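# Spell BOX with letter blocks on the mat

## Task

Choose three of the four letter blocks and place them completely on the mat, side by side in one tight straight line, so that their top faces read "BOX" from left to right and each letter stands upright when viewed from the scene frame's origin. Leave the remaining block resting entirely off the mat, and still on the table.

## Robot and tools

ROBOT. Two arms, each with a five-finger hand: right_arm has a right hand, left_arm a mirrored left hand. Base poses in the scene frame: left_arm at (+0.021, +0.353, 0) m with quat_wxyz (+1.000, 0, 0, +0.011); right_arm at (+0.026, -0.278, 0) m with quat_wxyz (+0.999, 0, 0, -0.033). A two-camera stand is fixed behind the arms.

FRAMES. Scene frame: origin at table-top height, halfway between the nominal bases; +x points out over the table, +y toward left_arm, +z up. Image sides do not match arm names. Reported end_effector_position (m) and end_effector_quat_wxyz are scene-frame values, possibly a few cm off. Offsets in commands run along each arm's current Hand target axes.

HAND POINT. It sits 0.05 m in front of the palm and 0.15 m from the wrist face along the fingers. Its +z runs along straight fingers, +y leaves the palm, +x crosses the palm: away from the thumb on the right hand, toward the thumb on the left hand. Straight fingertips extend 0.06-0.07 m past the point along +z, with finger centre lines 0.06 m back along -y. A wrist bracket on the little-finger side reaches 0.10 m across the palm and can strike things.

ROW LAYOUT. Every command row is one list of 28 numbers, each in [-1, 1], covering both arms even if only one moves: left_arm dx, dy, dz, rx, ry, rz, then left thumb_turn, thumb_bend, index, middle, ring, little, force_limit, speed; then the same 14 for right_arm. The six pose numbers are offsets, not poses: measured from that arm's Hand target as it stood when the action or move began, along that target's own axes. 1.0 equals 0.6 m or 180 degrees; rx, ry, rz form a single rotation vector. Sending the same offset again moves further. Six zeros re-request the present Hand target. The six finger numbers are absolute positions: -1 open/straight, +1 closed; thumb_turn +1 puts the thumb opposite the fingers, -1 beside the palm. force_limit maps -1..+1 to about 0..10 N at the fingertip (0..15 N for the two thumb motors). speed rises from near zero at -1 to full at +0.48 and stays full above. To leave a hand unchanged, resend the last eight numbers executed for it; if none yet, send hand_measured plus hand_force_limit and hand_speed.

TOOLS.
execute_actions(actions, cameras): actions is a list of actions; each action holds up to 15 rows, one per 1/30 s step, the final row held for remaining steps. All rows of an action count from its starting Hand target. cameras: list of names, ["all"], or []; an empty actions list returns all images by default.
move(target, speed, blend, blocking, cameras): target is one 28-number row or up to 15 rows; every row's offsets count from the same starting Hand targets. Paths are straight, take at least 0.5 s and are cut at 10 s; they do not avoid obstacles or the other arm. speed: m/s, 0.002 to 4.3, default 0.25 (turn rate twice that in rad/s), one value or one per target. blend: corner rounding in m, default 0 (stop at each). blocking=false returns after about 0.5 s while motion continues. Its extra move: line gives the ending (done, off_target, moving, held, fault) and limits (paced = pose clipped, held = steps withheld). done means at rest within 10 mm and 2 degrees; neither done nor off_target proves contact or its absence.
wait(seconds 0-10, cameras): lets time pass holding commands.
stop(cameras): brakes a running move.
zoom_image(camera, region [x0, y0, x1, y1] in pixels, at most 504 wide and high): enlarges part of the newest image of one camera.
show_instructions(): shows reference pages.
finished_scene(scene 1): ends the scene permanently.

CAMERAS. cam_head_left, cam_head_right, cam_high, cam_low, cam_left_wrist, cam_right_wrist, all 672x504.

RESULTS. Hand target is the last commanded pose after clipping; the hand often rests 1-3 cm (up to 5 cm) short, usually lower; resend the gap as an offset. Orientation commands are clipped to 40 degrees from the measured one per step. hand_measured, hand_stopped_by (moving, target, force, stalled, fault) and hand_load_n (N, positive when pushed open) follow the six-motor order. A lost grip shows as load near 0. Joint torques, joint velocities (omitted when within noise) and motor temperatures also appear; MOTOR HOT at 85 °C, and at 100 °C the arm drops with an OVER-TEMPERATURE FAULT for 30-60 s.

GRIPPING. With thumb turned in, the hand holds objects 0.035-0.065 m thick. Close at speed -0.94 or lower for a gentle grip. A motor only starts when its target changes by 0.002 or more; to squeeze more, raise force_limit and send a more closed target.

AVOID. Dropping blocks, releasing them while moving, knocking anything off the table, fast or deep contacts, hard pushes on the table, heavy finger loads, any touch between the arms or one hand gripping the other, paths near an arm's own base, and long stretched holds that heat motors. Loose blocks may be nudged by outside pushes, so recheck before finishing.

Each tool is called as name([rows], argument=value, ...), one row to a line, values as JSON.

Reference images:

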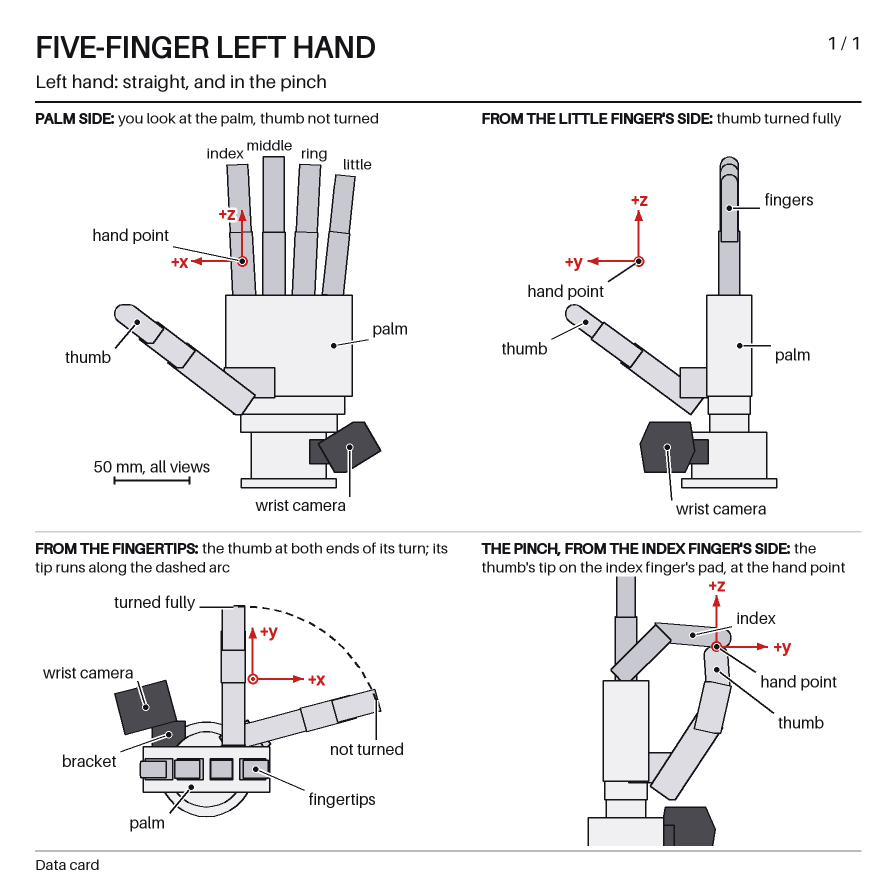

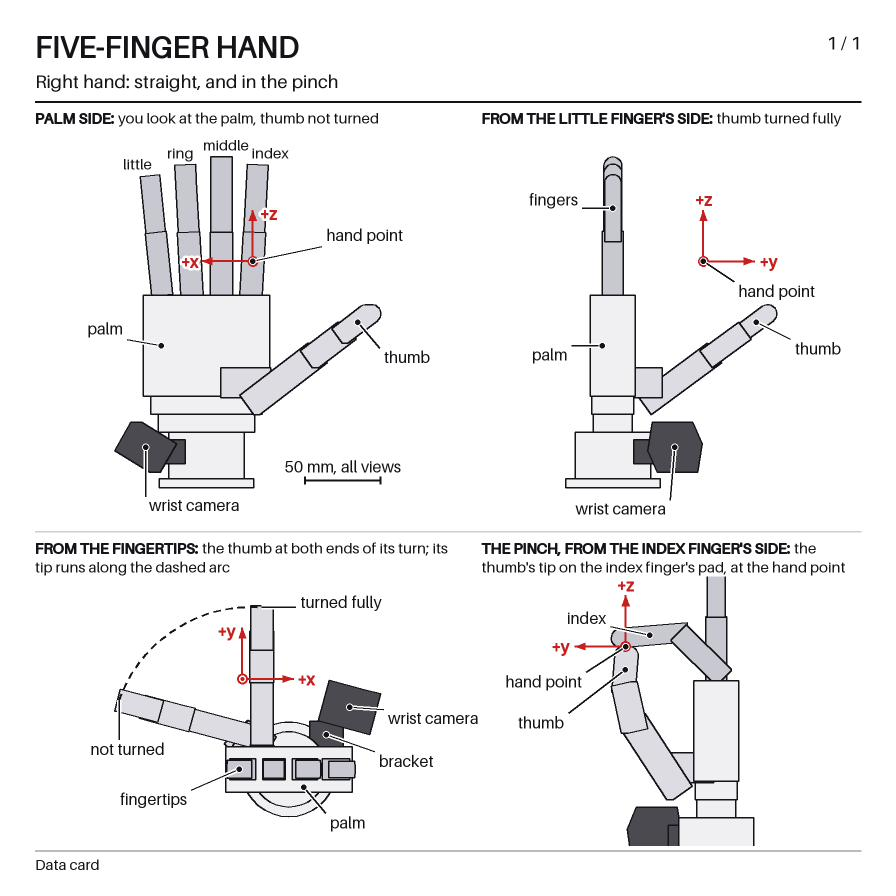

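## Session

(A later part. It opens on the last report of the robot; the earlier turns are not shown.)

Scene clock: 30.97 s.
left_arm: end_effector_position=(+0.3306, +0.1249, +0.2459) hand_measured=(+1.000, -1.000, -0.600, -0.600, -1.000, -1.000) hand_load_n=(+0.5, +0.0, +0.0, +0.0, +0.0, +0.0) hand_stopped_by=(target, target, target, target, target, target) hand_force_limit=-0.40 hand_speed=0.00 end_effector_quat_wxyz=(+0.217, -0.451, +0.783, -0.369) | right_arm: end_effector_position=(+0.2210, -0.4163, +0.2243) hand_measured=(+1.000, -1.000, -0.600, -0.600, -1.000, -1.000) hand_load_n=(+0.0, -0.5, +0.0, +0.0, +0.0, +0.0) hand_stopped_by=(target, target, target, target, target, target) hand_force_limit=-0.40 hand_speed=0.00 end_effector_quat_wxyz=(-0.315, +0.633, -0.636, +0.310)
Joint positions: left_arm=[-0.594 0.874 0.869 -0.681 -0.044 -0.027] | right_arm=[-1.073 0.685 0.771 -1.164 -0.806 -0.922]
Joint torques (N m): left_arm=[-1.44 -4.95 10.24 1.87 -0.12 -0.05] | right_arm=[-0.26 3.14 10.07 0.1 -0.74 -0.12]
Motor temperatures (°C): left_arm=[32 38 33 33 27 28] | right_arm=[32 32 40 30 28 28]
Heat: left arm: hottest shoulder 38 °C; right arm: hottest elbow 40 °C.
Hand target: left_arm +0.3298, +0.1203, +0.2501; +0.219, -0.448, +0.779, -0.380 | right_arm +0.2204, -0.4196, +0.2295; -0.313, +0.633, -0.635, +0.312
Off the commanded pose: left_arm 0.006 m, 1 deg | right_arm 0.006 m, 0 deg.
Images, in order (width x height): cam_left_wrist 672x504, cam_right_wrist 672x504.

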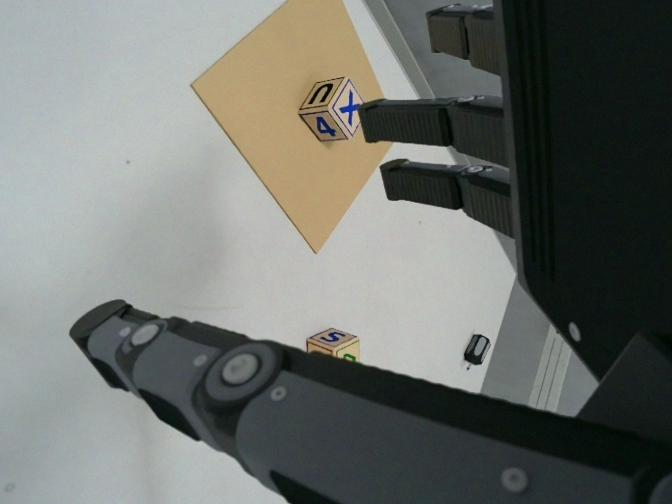

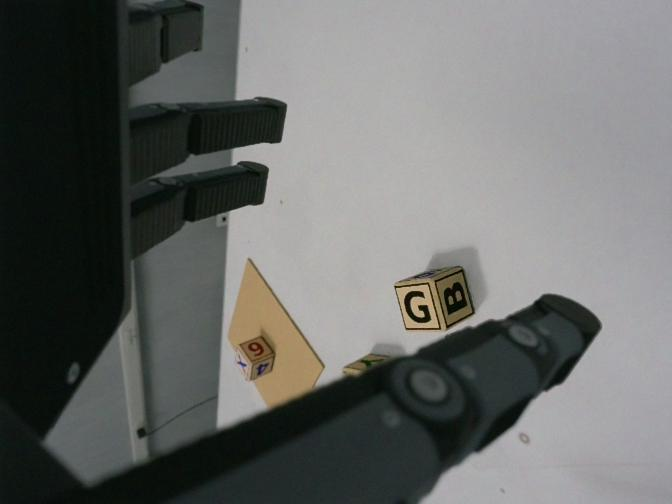

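wait(seconds=0, cameras=["cam_head_left", "cam_head_right", "cam_high"])

zoom_image(camera="cam_head_left", region=[360, 245, 405, 285])

zoom_image(camera="cam_head_right", region=[370, 245, 415, 285])

zoom_image(camera="cam_high", region=[310, 235, 355, 275])

Scene clock: 33.00 s.
left_arm: end_effector_position=(+0.3306, +0.1249, +0.2459) hand_measured=(+1.000, -1.000, -0.600, -0.600, -1.000, -1.000) hand_load_n=(+0.0, +0.0, +0.0, +0.0, +0.0, +0.0) hand_stopped_by=(target, target, target, target, target, target) hand_force_limit=-0.40 hand_speed=0.00 end_effector_quat_wxyz=(+0.217, -0.451, +0.783, -0.369) | right_arm: end_effector_position=(+0.2210, -0.4163, +0.2243) hand_measured=(+1.000, -1.000, -0.600, -0.600, -1.000, -1.000) hand_load_n=(+0.0, +0.5, -0.5, +0.0, +0.0, +0.0) hand_stopped_by=(target, target, target, target, target, target) hand_force_limit=-0.40 hand_speed=0.00 end_effector_quat_wxyz=(-0.315, +0.633, -0.636, +0.310)
Joint positions: left_arm=[-0.594 0.874 0.869 -0.681 -0.044 -0.027] | right_arm=[-1.073 0.685 0.771 -1.164 -0.806 -0.922]
Joint torques (N m): left_arm=[-1.44 -5.01 10.26 1.85 -0.12 -0.05] | right_arm=[-0.21 2.55 9.94 0.08 -0.77 -0.08]
Heat: left arm: hottest shoulder 38 °C; right arm: hottest elbow 40 °C.
Hand target: left_arm +0.3298, +0.1203, +0.2501; +0.219, -0.448, +0.779, -0.380 | right_arm +0.2204, -0.4196, +0.2295; -0.313, +0.633, -0.635, +0.312
Off the commanded pose: left_arm 0.006 m, 1 deg | right_arm 0.006 m, 0 deg.
Images, in order (width x height): cam_head_left 672x504, cam_head_right 672x504, cam_high 672x504.

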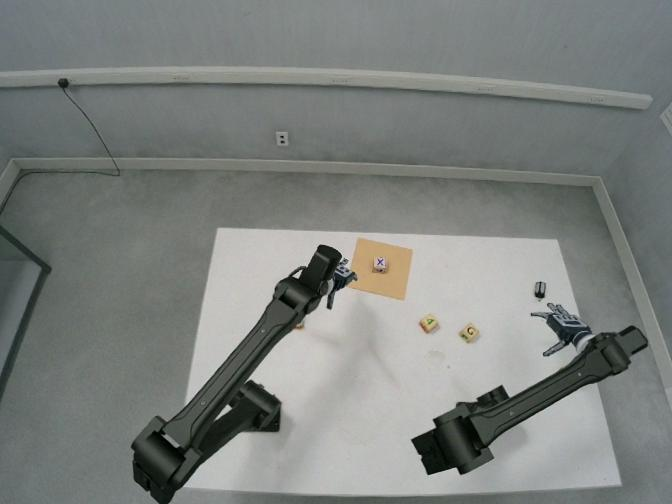

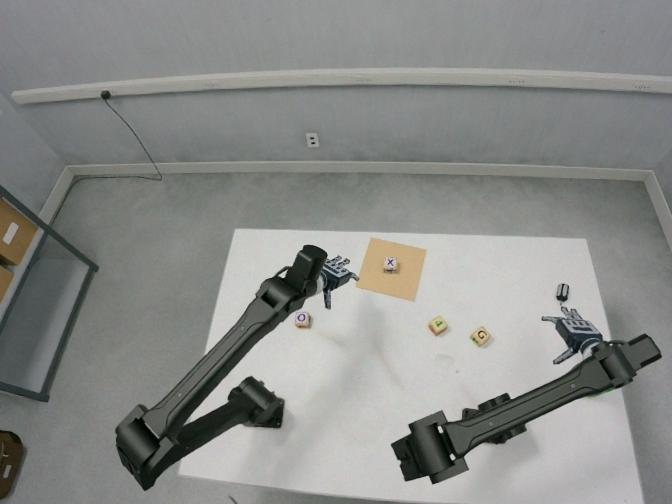

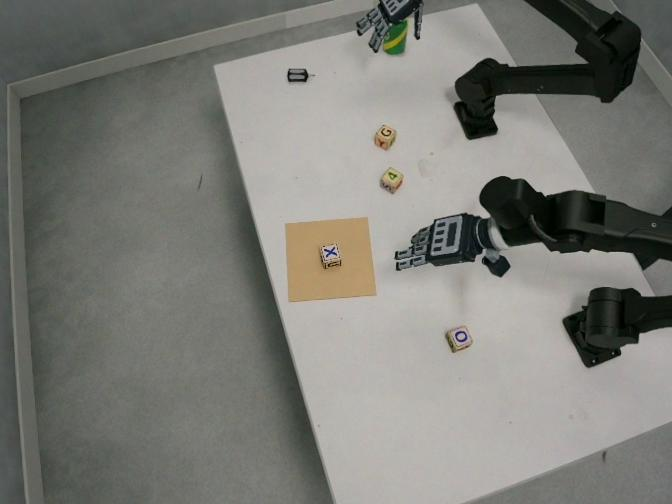

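Scaled by 11.200.

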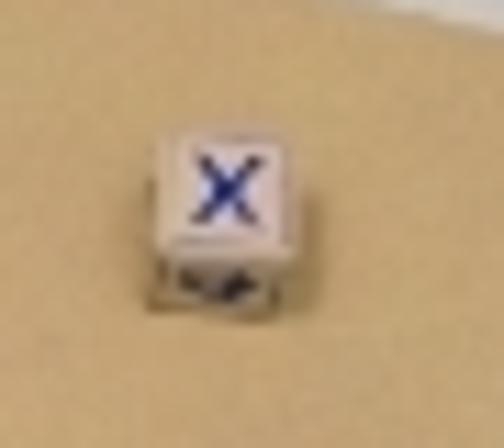

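Scaled by 11.200.

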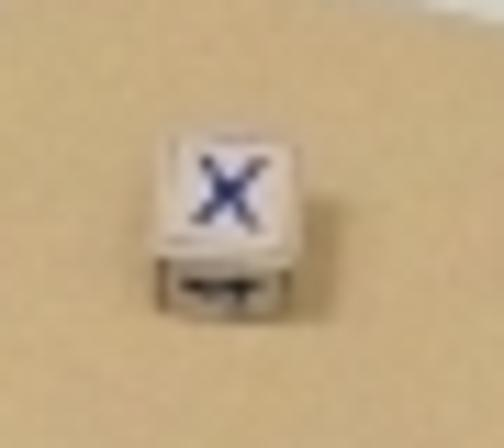

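Scaled by 11.200.

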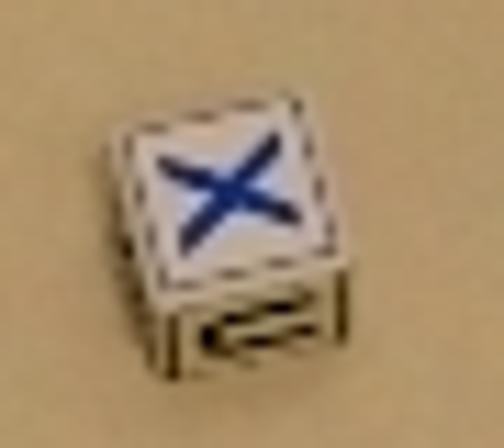

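move(target=[-0.2103,0.1794,-0.0146,0.0321,-0.1554,-0.1091,1,-1,-0.6,-0.6,-1,-1,-0.4,0,-0.6893,-0.2152,0.4678,0.0306,0.0227,0.0148,1,-1,-0.6,-0.6,-1,-1,-0.4,0], cameras=["all"])

Scene clock: 37.23 s.
left_arm: end_effector_position=(+0.3264, +0.2642, +0.1669) hand_measured=(+1.000, -1.000, -0.600, -0.600, -1.000, -1.000) hand_load_n=(+0.0, +0.0, +0.5, +0.0, +0.0, +0.0) hand_stopped_by=(target, target, target, target, target, target) hand_force_limit=-0.40 hand_speed=0.00 end_effector_quat_wxyz=(-0.350, +0.636, -0.608, +0.322) | right_arm: end_effector_position=(+0.4998, -0.0234, +0.1356) hand_measured=(+1.000, -1.000, -0.600, -0.600, -1.000, -1.000) hand_load_n=(+0.0, +0.0, +0.0, +0.0, +0.0, +0.0) hand_stopped_by=(target, target, target, target, target, target) hand_force_limit=-0.40 hand_speed=0.00 end_effector_quat_wxyz=(-0.297, +0.610, -0.643, +0.354)
Joint positions: left_arm=[-0.391 0.595 0.512 -0.541 -0.358 -0.228] | right_arm=[0.675 1.404 0.952 -0.297 0.573 0.406]
Joint torques (N m): left_arm=[0.32 -1.26 10.26 1.92 -0.32 -0.05] | right_arm=[-0.32 -6.95 12.83 1.68 0.42 0.1]
Heat: left arm: hottest shoulder 38 °C; right arm: hottest elbow 41 °C.
Hand target: left_arm +0.3299, +0.2663, +0.1708; -0.355, +0.640, -0.597, +0.330 | right_arm +0.5223, -0.0062, +0.1624; -0.328, +0.591, -0.645, +0.357
Off the commanded pose: left_arm 0.006 m, 2 deg | right_arm 0.039 m, 4 deg.
move: off_target (right_arm)

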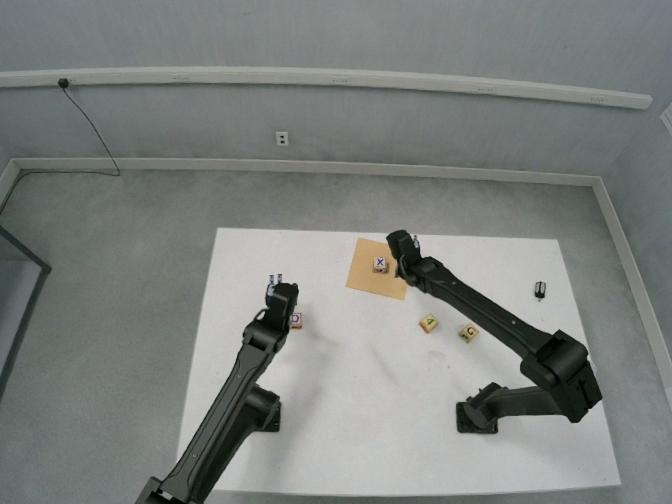

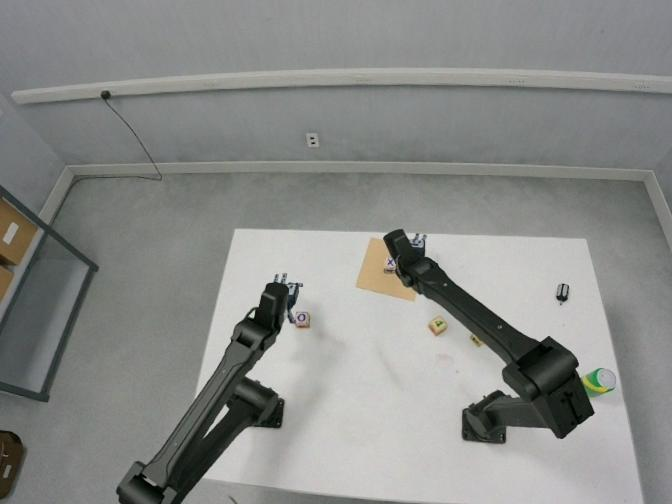

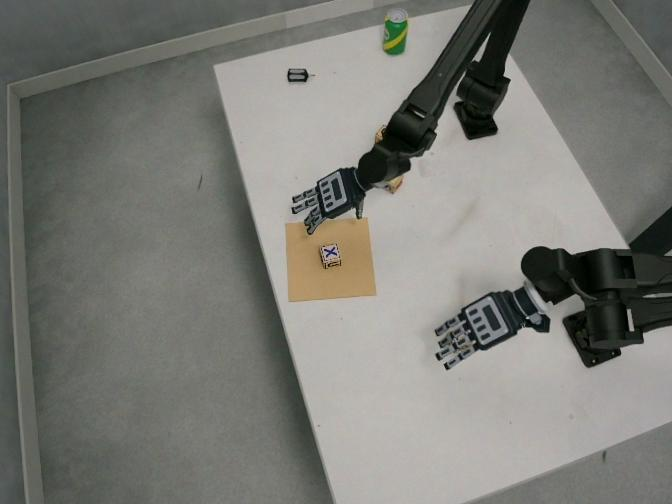

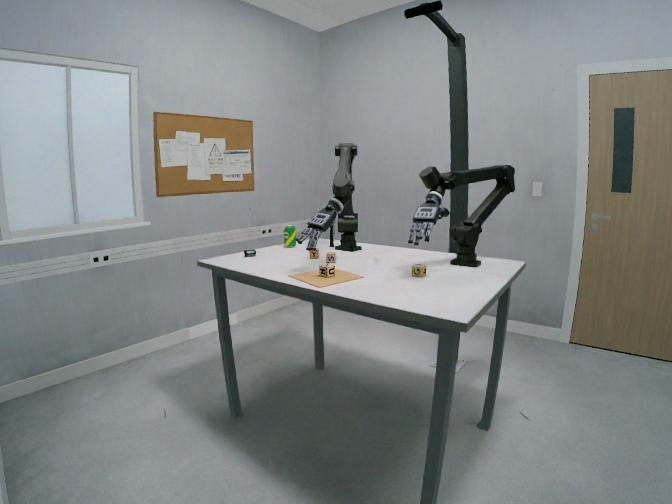

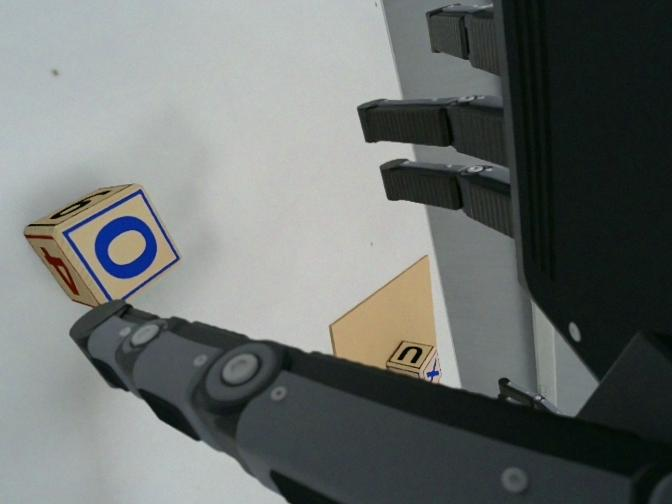

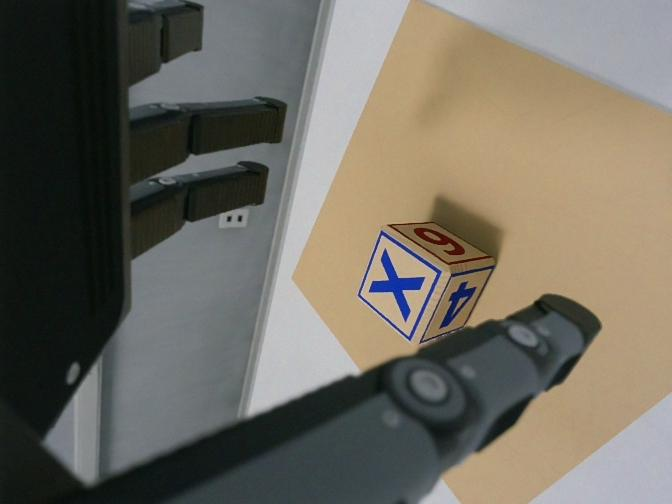

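zoom_image(camera="cam_right_wrist", region=[340, 210, 500, 350])

zoom_image(camera="cam_left_wrist", region=[20, 170, 190, 310])

zoom_image(camera="cam_head_left", region=[340, 215, 440, 305])

Scaled by 3.150.

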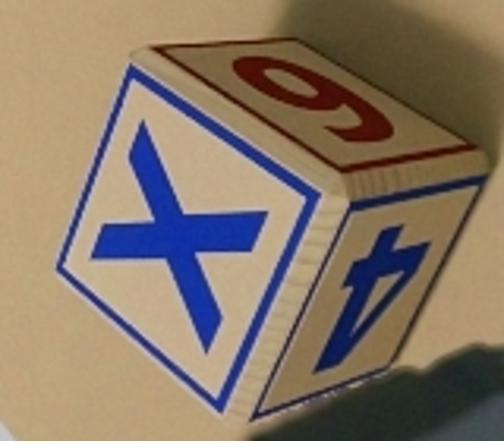

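Scaled by 2.965.

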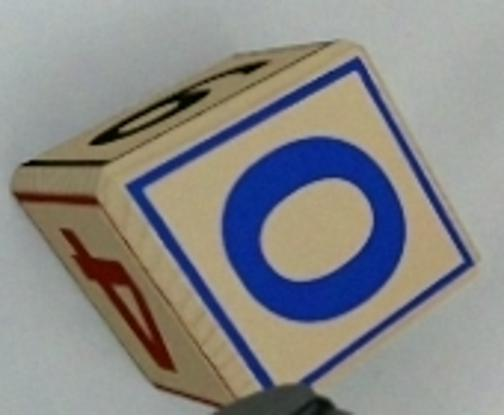

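Scaled by 5.040.

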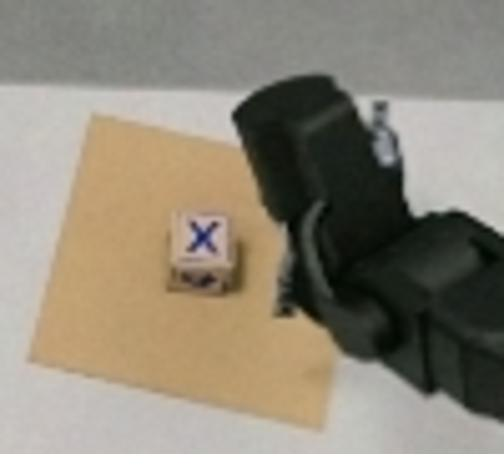

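move(target=[0,0,0,0,0,0,1,-1,-0.6,-0.6,-1,-1,-0.4,0,-0.0777,-0.0333,0.0533,0,0,0,1,-1,-0.6,-0.6,-1,-1,-0.4,0], cameras=["cam_head_left", "cam_high", "cam_right_wrist", "cam_head_right"])

zoom_image(camera="cam_head_left", region=[340, 215, 440, 305])

zoom_image(camera="cam_high", region=[260, 180, 400, 290])

Scene clock: 40.57 s.
left_arm: end_effector_position=(+0.3264, +0.2641, +0.1669) hand_measured=(+1.000, -1.000, -0.600, -0.600, -1.000, -1.000) hand_load_n=(+0.0, +0.0, +0.0, +0.0, +0.0, +0.0) hand_stopped_by=(target, target, target, target, target, target) hand_force_limit=-0.40 hand_speed=0.00 end_effector_quat_wxyz=(-0.350, +0.636, -0.608, +0.322) | right_arm: end_effector_position=(+0.5479, +0.0210, +0.1389) hand_measured=(+1.000, -1.000, -0.600, -0.600, -1.000, -1.000) hand_load_n=(+0.0, +0.0, +0.0, +0.0, +0.0, +0.0) hand_stopped_by=(target, target, target, target, target, target) hand_force_limit=-0.40 hand_speed=0.00 end_effector_quat_wxyz=(-0.307, +0.604, -0.644, +0.357)
Joint positions: left_arm=[-0.391 0.595 0.512 -0.541 -0.358 -0.229] | right_arm=[0.695 1.556 1.118 -0.297 0.59 0.424]
Joint torques (N m): left_arm=[0.38 -1.2 10.25 1.89 -0.32 -0.06] | right_arm=[1.79 -9.47 12.88 0.85 0.39 0.14]
Heat: left arm: hottest shoulder 38 °C; right arm: hottest elbow 41 °C.
Hand target: left_arm +0.3299, +0.2663, +0.1708; -0.355, +0.640, -0.596, +0.330 | right_arm +0.5639, +0.0369, +0.1621; -0.328, +0.591, -0.645, +0.357
Off the commanded pose: left_arm 0.006 m, 2 deg | right_arm 0.033 m, 3 deg.
move: off_target (right_arm)
Images, in order (width x height): cam_head_left 672x504, cam_head_right 672x504, cam_high 672x504, cam_right_wrist 672x504.

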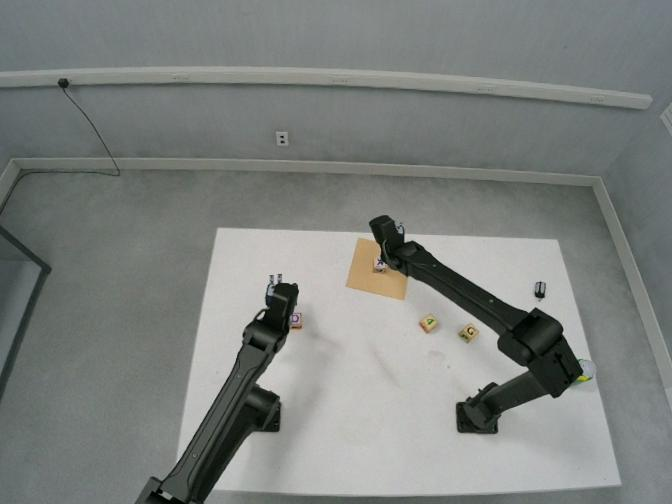

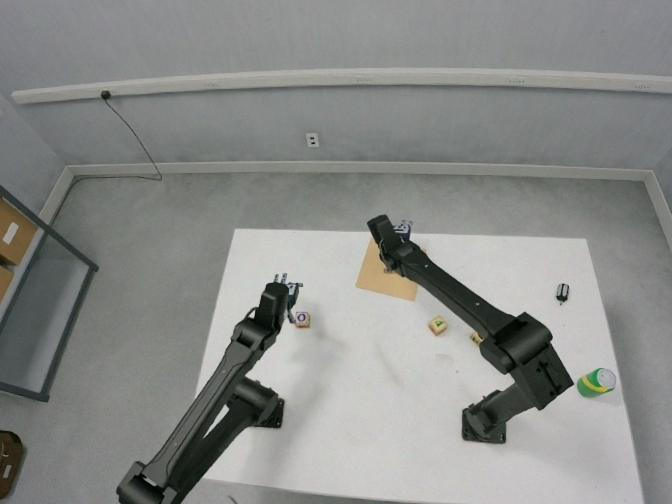

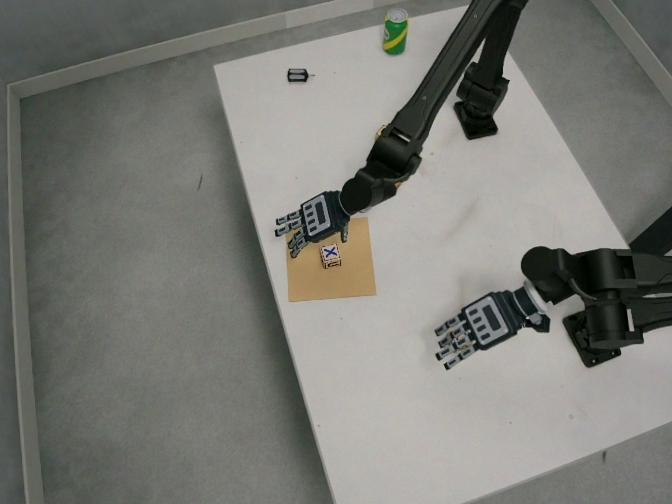

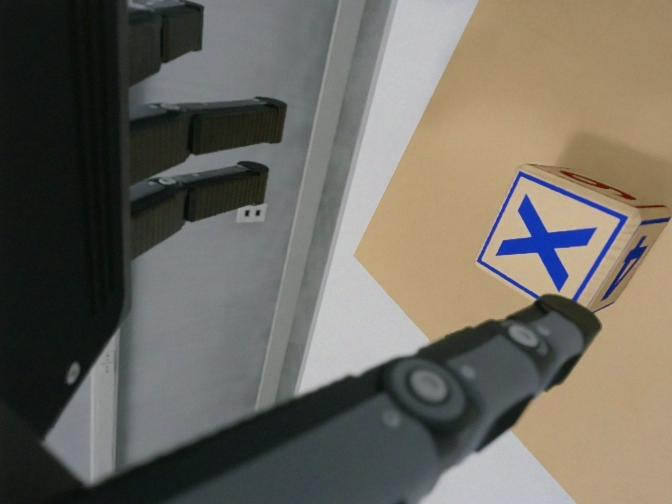

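Scaled by 5.040.

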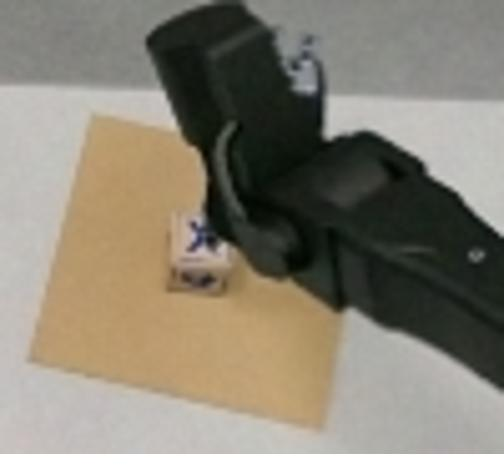

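Scaled by 3.600.

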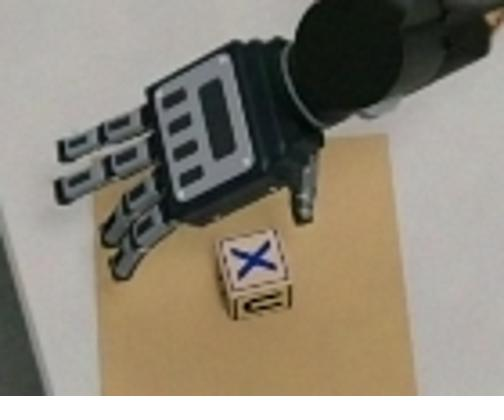

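zoom_image(camera="cam_right_wrist", region=[460, 140, 672, 330])

Scaled by 2.377.

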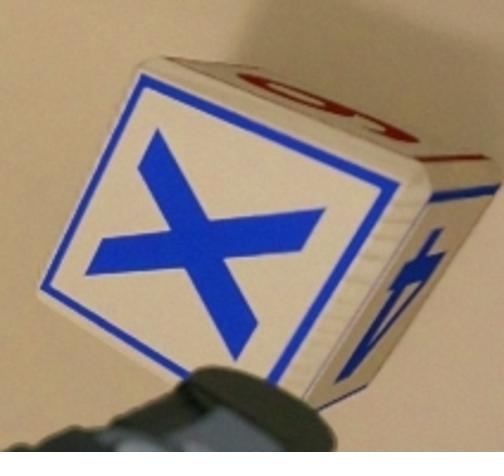

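move(target=[0,0,0,0,0,0,1,-1,-0.6,-0.6,-1,-1,-0.4,0,0,0.0905,0.0565,0,0,0,1,-1,-0.6,-0.6,-1,-1,-0.4,0], speed=0.15, cameras=["cam_head_left", "cam_high", "cam_right_wrist"])

zoom_image(camera="cam_high", region=[270, 190, 390, 290])

Scene clock: 43.47 s.
left_arm: end_effector_position=(+0.3264, +0.2641, +0.1669) hand_measured=(+1.000, -1.000, -0.600, -0.600, -1.000, -1.000) hand_load_n=(+0.0, +0.0, +0.0, +0.0, +0.0, +0.0) hand_stopped_by=(target, target, target, target, target, target) hand_force_limit=-0.40 hand_speed=0.00 end_effector_quat_wxyz=(-0.350, +0.636, -0.608, +0.322) | right_arm: end_effector_position=(+0.5608, +0.0304, +0.0945) hand_measured=(+1.000, -1.000, -0.600, -0.600, -1.000, -1.000) hand_load_n=(+0.0, +0.0, +0.0, +0.0, +0.0, +0.0) hand_stopped_by=(target, target, target, target, target, target) hand_force_limit=-0.40 hand_speed=0.00 end_effector_quat_wxyz=(-0.316, +0.598, -0.644, +0.358)
Joint positions: left_arm=[-0.391 0.595 0.512 -0.541 -0.358 -0.229] | right_arm=[0.695 1.646 1.086 -0.155 0.591 0.425]
Joint torques (N m): left_arm=[0.26 -1.2 10.26 1.92 -0.32 -0.05] | right_arm=[0.85 -11.58 7.95 1.63 0.39 0.11]
Heat: left arm: hottest shoulder 38 °C; right arm: hottest elbow 42 °C.
Hand target: left_arm +0.3299, +0.2663, +0.1708; -0.355, +0.640, -0.596, +0.330 | right_arm +0.5639, +0.0369, +0.0982; -0.328, +0.591, -0.645, +0.357
Off the commanded pose: left_arm 0.006 m, 2 deg | right_arm 0.008 m, 2 deg.
move: done
Images, in order (width x height): cam_head_left 672x504, cam_high 672x504, cam_right_wrist 672x504.

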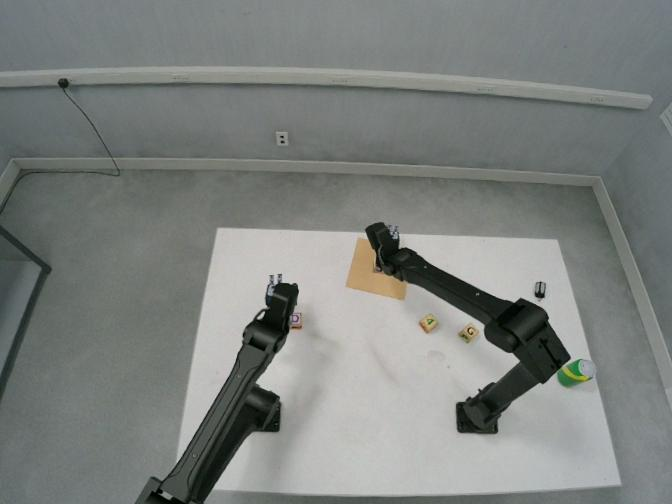

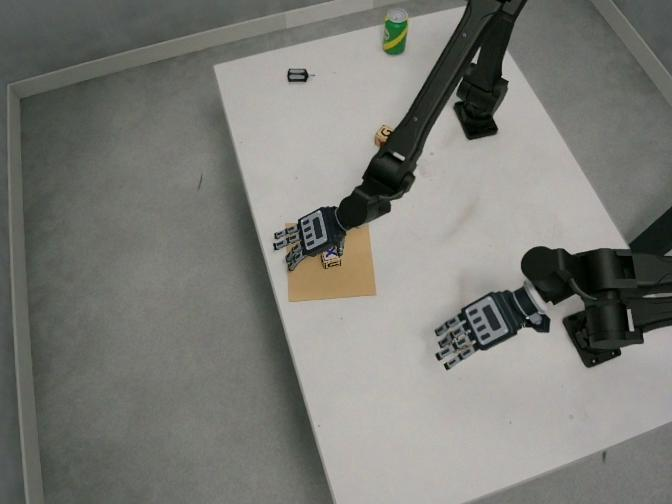

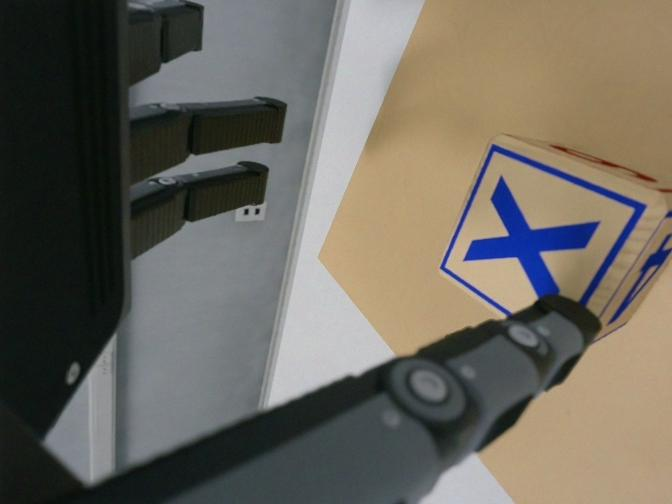

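Scaled by 4.200.

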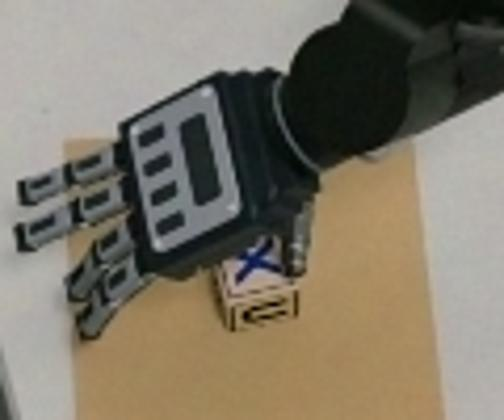

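move(target=[0,0,0,0,0,0,1,-1,-0.6,-0.6,-1,-1,-0.4,0,0.0235,0.021,-0.0337,0,0.0188,0.0118,1,-1,-0.6,-0.6,-1,-1,-0.4,0], speed=0.15, cameras=["cam_head_left", "cam_high", "cam_right_wrist"])

zoom_image(camera="cam_high", region=[270, 190, 390, 290])

Scene clock: 45.50 s.
left_arm: end_effector_position=(+0.3264, +0.2641, +0.1669) hand_measured=(+1.000, -1.000, -0.600, -0.600, -1.000, -1.000) hand_load_n=(+0.0, -0.5, +0.0, +0.0, +0.0, +0.0) hand_stopped_by=(target, target, target, target, target, target) hand_force_limit=-0.40 hand_speed=0.00 end_effector_quat_wxyz=(-0.350, +0.636, -0.608, +0.322) | right_arm: end_effector_position=(+0.5423, +0.0225, +0.0917) hand_measured=(+1.000, -1.000, -0.600, -0.600, -1.000, -1.000) hand_load_n=(+0.0, +0.0, +0.0, +0.0, +0.0, +0.0) hand_stopped_by=(target, target, target, target, target, target) hand_force_limit=-0.40 hand_speed=0.00 end_effector_quat_wxyz=(-0.311, +0.571, -0.663, +0.370)
Joint positions: left_arm=[-0.391 0.595 0.512 -0.541 -0.358 -0.229] | right_arm=[0.721 1.614 1.034 -0.163 0.664 0.502]
Joint torques (N m): left_arm=[0.32 -1.2 10.25 1.92 -0.32 -0.07] | right_arm=[1.79 -10.99 7.54 0.57 0.46 0.09]
Heat: left arm: hottest shoulder 38 °C; right arm: hottest elbow 42 °C.
Hand target: left_arm +0.3299, +0.2663, +0.1708; -0.355, +0.640, -0.596, +0.330 | right_arm +0.5389, +0.0250, +0.0983; +0.315, -0.568, +0.665, -0.368
Off the commanded pose: left_arm 0.006 m, 2 deg | right_arm 0.008 m, 1 deg.
move: done
Images, in order (width x height): cam_head_left 672x504, cam_high 672x504, cam_right_wrist 672x504.

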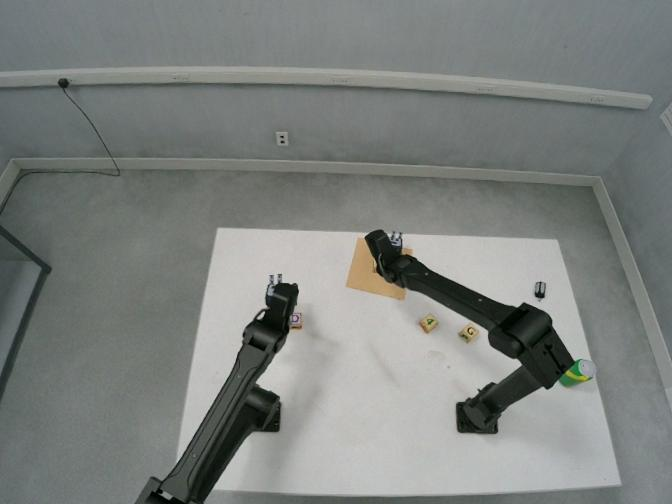

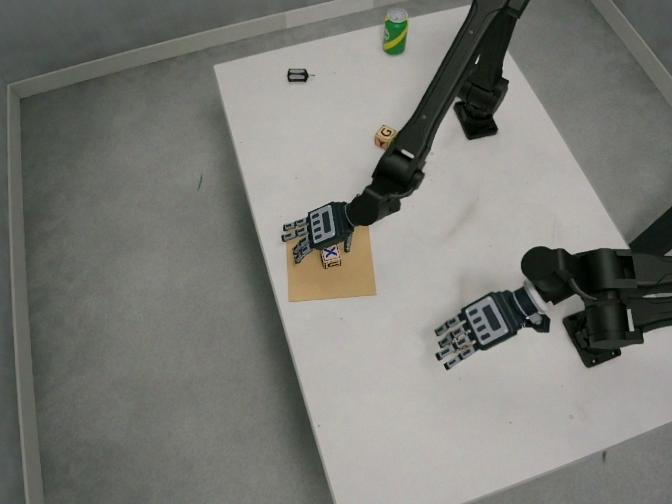

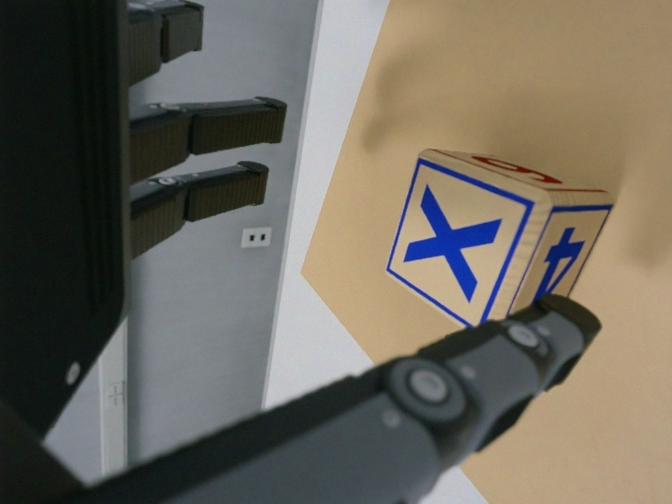

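Scaled by 4.200.

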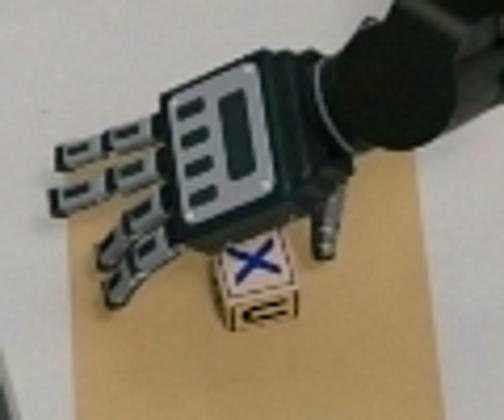

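move([
  [0,0,0,0,0,0,1,-1,-0.6,-0.6,-1,-1,-0.4,0,0.0205,0.001,-0.0015,0,0,0,1,-1,-0.6,-0.6,-1,-1,-0.4,0],
  [0,0,0,0,0,0,1,-1,-0.6,-0.6,-1,-1,-0.4,0,0.0206,0.0772,0.0462,0,0,0,1,-1,-0.6,-0.6,-1,-1,-0.4,0],
], speed=0.12, cameras=["cam_low", "cam_high", "cam_right_wrist"])

zoom_image(camera="cam_high", region=[270, 190, 390, 290])

zoom_image(camera="cam_low", region=[280, 210, 380, 300])

Scene clock: 47.80 s.
left_arm: end_effector_position=(+0.3264, +0.2641, +0.1669) hand_measured=(+1.000, -1.000, -0.600, -0.600, -1.000, -1.000) hand_load_n=(+0.0, +0.0, +0.0, +0.0, +0.0, +0.0) hand_stopped_by=(target, target, target, target, target, target) hand_force_limit=-0.40 hand_speed=0.00 end_effector_quat_wxyz=(-0.350, +0.636, -0.608, +0.322) | right_arm: end_effector_position=(+0.5314, +0.0140, +0.0457) hand_measured=(+1.000, -1.000, -0.600, -0.600, -1.000, -1.000) hand_load_n=(+0.0, +0.0, +0.0, -0.5, +0.0, +0.0) hand_stopped_by=(target, target, target, target, target, target) hand_force_limit=-0.40 hand_speed=0.00 end_effector_quat_wxyz=(-0.311, +0.572, -0.664, +0.368)
Joint positions: left_arm=[-0.391 0.595 0.512 -0.541 -0.358 -0.229] | right_arm=[0.719 1.661 0.945 -0.028 0.658 0.504]
Joint torques (N m): left_arm=[0.38 -1.2 10.28 1.91 -0.32 -0.06] | right_arm=[0.03 -9.47 7.02 1.84 0.26 0.04]
Heat: left arm: hottest shoulder 37 °C; right arm: hottest elbow 42 °C.
Hand target: left_arm +0.3299, +0.2663, +0.1708; -0.355, +0.640, -0.596, +0.330 | right_arm +0.5360, +0.0130, +0.0443; +0.315, -0.568, +0.665, -0.368
Off the commanded pose: left_arm 0.006 m, 2 deg | right_arm 0.005 m, 1 deg.
move: done
Images, in order (width x height): cam_high 672x504, cam_low 672x504, cam_right_wrist 672x504.

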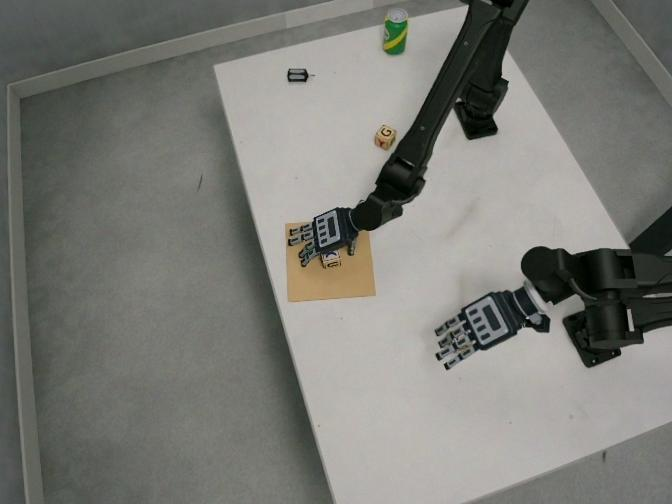

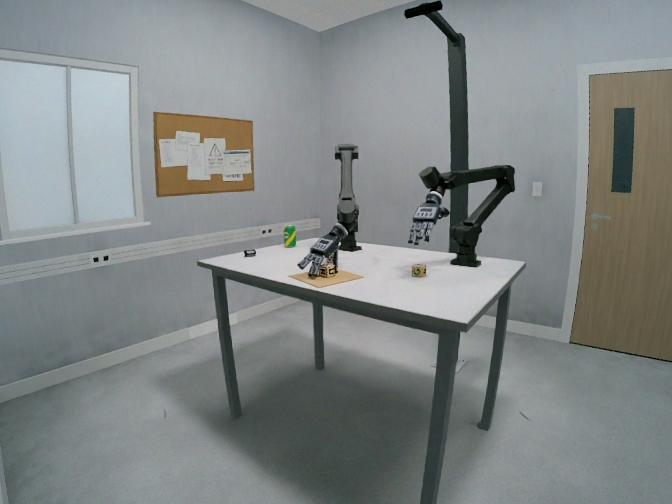

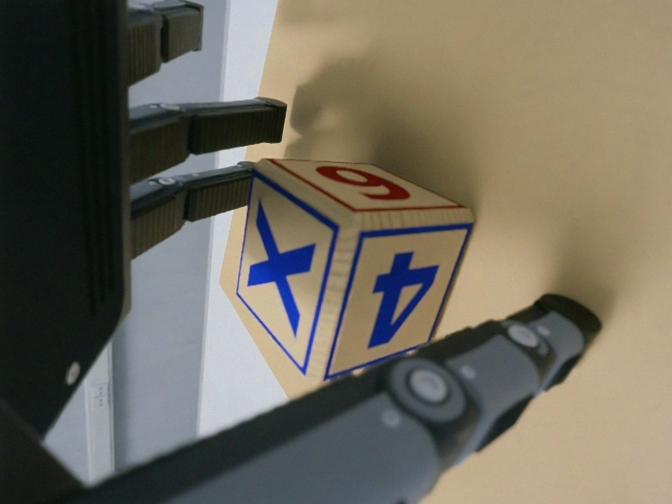

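Scaled by 4.200.

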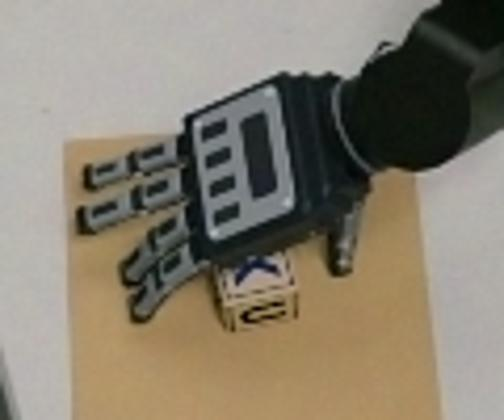

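Scaled by 5.040.

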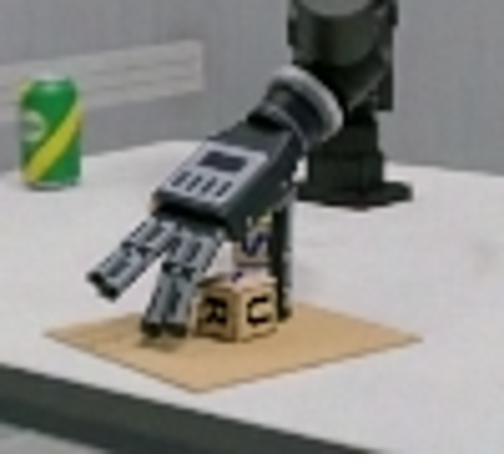

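move([
  [0,0,0,0,0,0,1,-1,-0.6,-0.6,-1,-1,-0.4,0,0.0177,0.0128,0.0152,0,0,0,1,-1,-0.6,-0.6,-1,-1,-0.4,0],
  [0,0,0,0,0,0,1,-1,-0.6,-0.6,-1,-1,-0.4,0,0.0177,0.0128,0.0152,0,0,0,1,-0.4,0.1,0.1,-1,-1,-0.6,-0.9],
], speed=0.12, cameras=["cam_low", "cam_high", "cam_right_wrist"])

zoom_image(camera="cam_high", region=[270, 190, 390, 290])

zoom_image(camera="cam_low", region=[280, 210, 380, 300])

Scene clock: 51.83 s.
left_arm: end_effector_position=(+0.3264, +0.2641, +0.1669) hand_measured=(+1.000, -1.000, -0.600, -0.600, -1.000, -1.000) hand_load_n=(+0.0, +0.0, +0.0, +0.0, -0.5, +0.0) hand_stopped_by=(target, target, target, target, target, target) hand_force_limit=-0.40 hand_speed=0.00 end_effector_quat_wxyz=(-0.350, +0.636, -0.608, +0.322) | right_arm: end_effector_position=(+0.5393, +0.0077, +0.0456) hand_measured=(+1.000, -0.696, -0.006, -0.014, -1.000, -1.000) hand_load_n=(-2.0, +4.5, +4.0, +1.5, -0.5, +0.0) hand_stopped_by=(target, force, force, force, target, target) hand_force_limit=-0.60 hand_speed=-0.90 end_effector_quat_wxyz=(+0.326, -0.562, +0.667, -0.366)
Joint positions: left_arm=[-0.391 0.595 0.512 -0.541 -0.358 -0.229] | right_arm=[0.697 1.662 0.928 0.03 0.64 0.497]
Joint torques (N m): left_arm=[0.38 -1.2 10.26 1.92 -0.32 -0.06] | right_arm=[-0.09 -9.47 6.48 1.59 0.24 -0.17]
Heat: left arm: hottest shoulder 37 °C; right arm: hottest elbow 42 °C.
Hand target: left_arm +0.3299, +0.2663, +0.1708; -0.355, +0.640, -0.596, +0.330 | right_arm +0.5379, +0.0019, +0.0330; +0.315, -0.568, +0.665, -0.368
Off the commanded pose: left_arm 0.006 m, 2 deg | right_arm 0.014 m, 1 deg.
move: off_target (right_arm); target 2's new numbers were sent with right_arm's hand 0.017 m and 1 deg from that target
Images, in order (width x height): cam_high 672x504, cam_low 672x504, cam_right_wrist 672x504.

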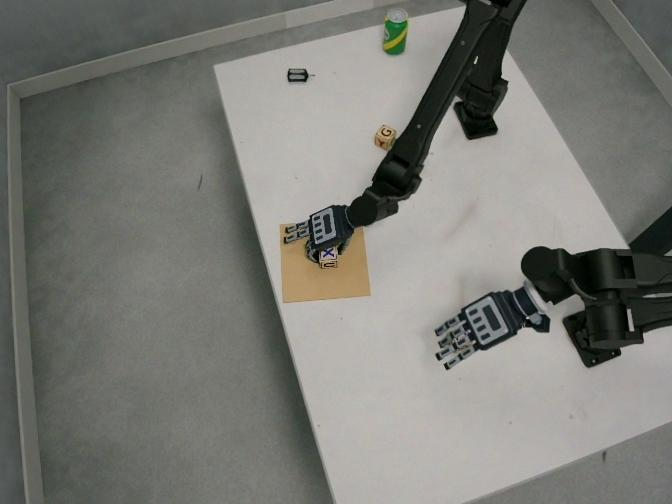

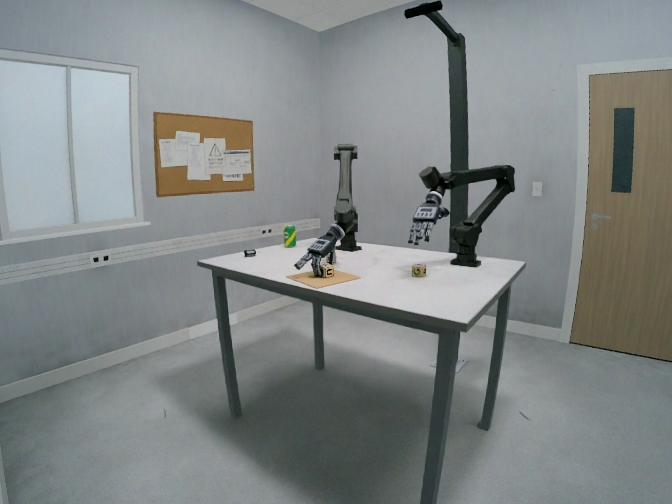

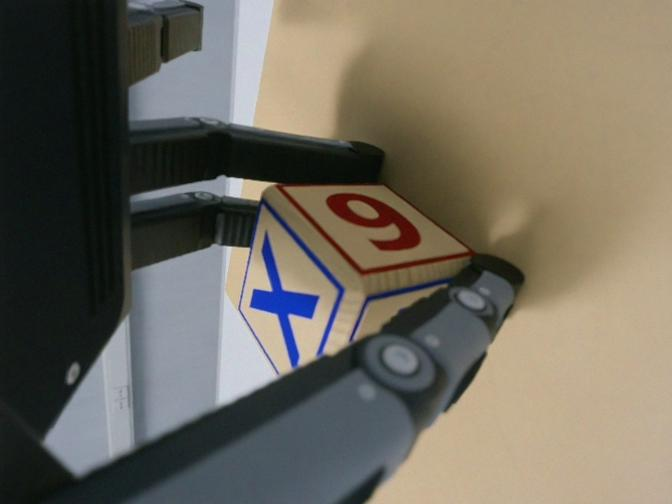

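Scaled by 4.200.

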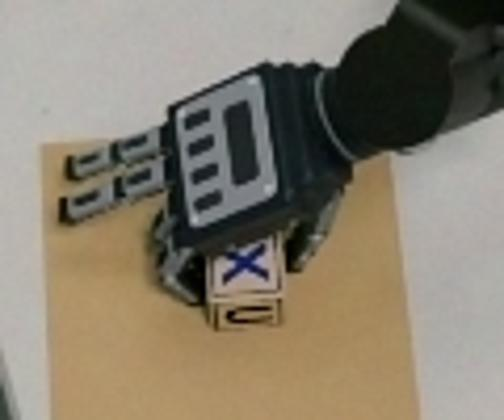

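Scaled by 5.040.

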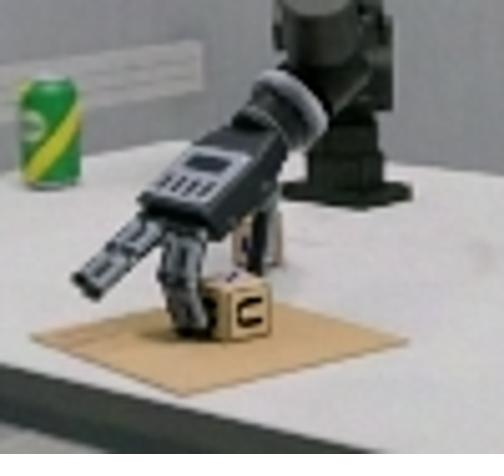

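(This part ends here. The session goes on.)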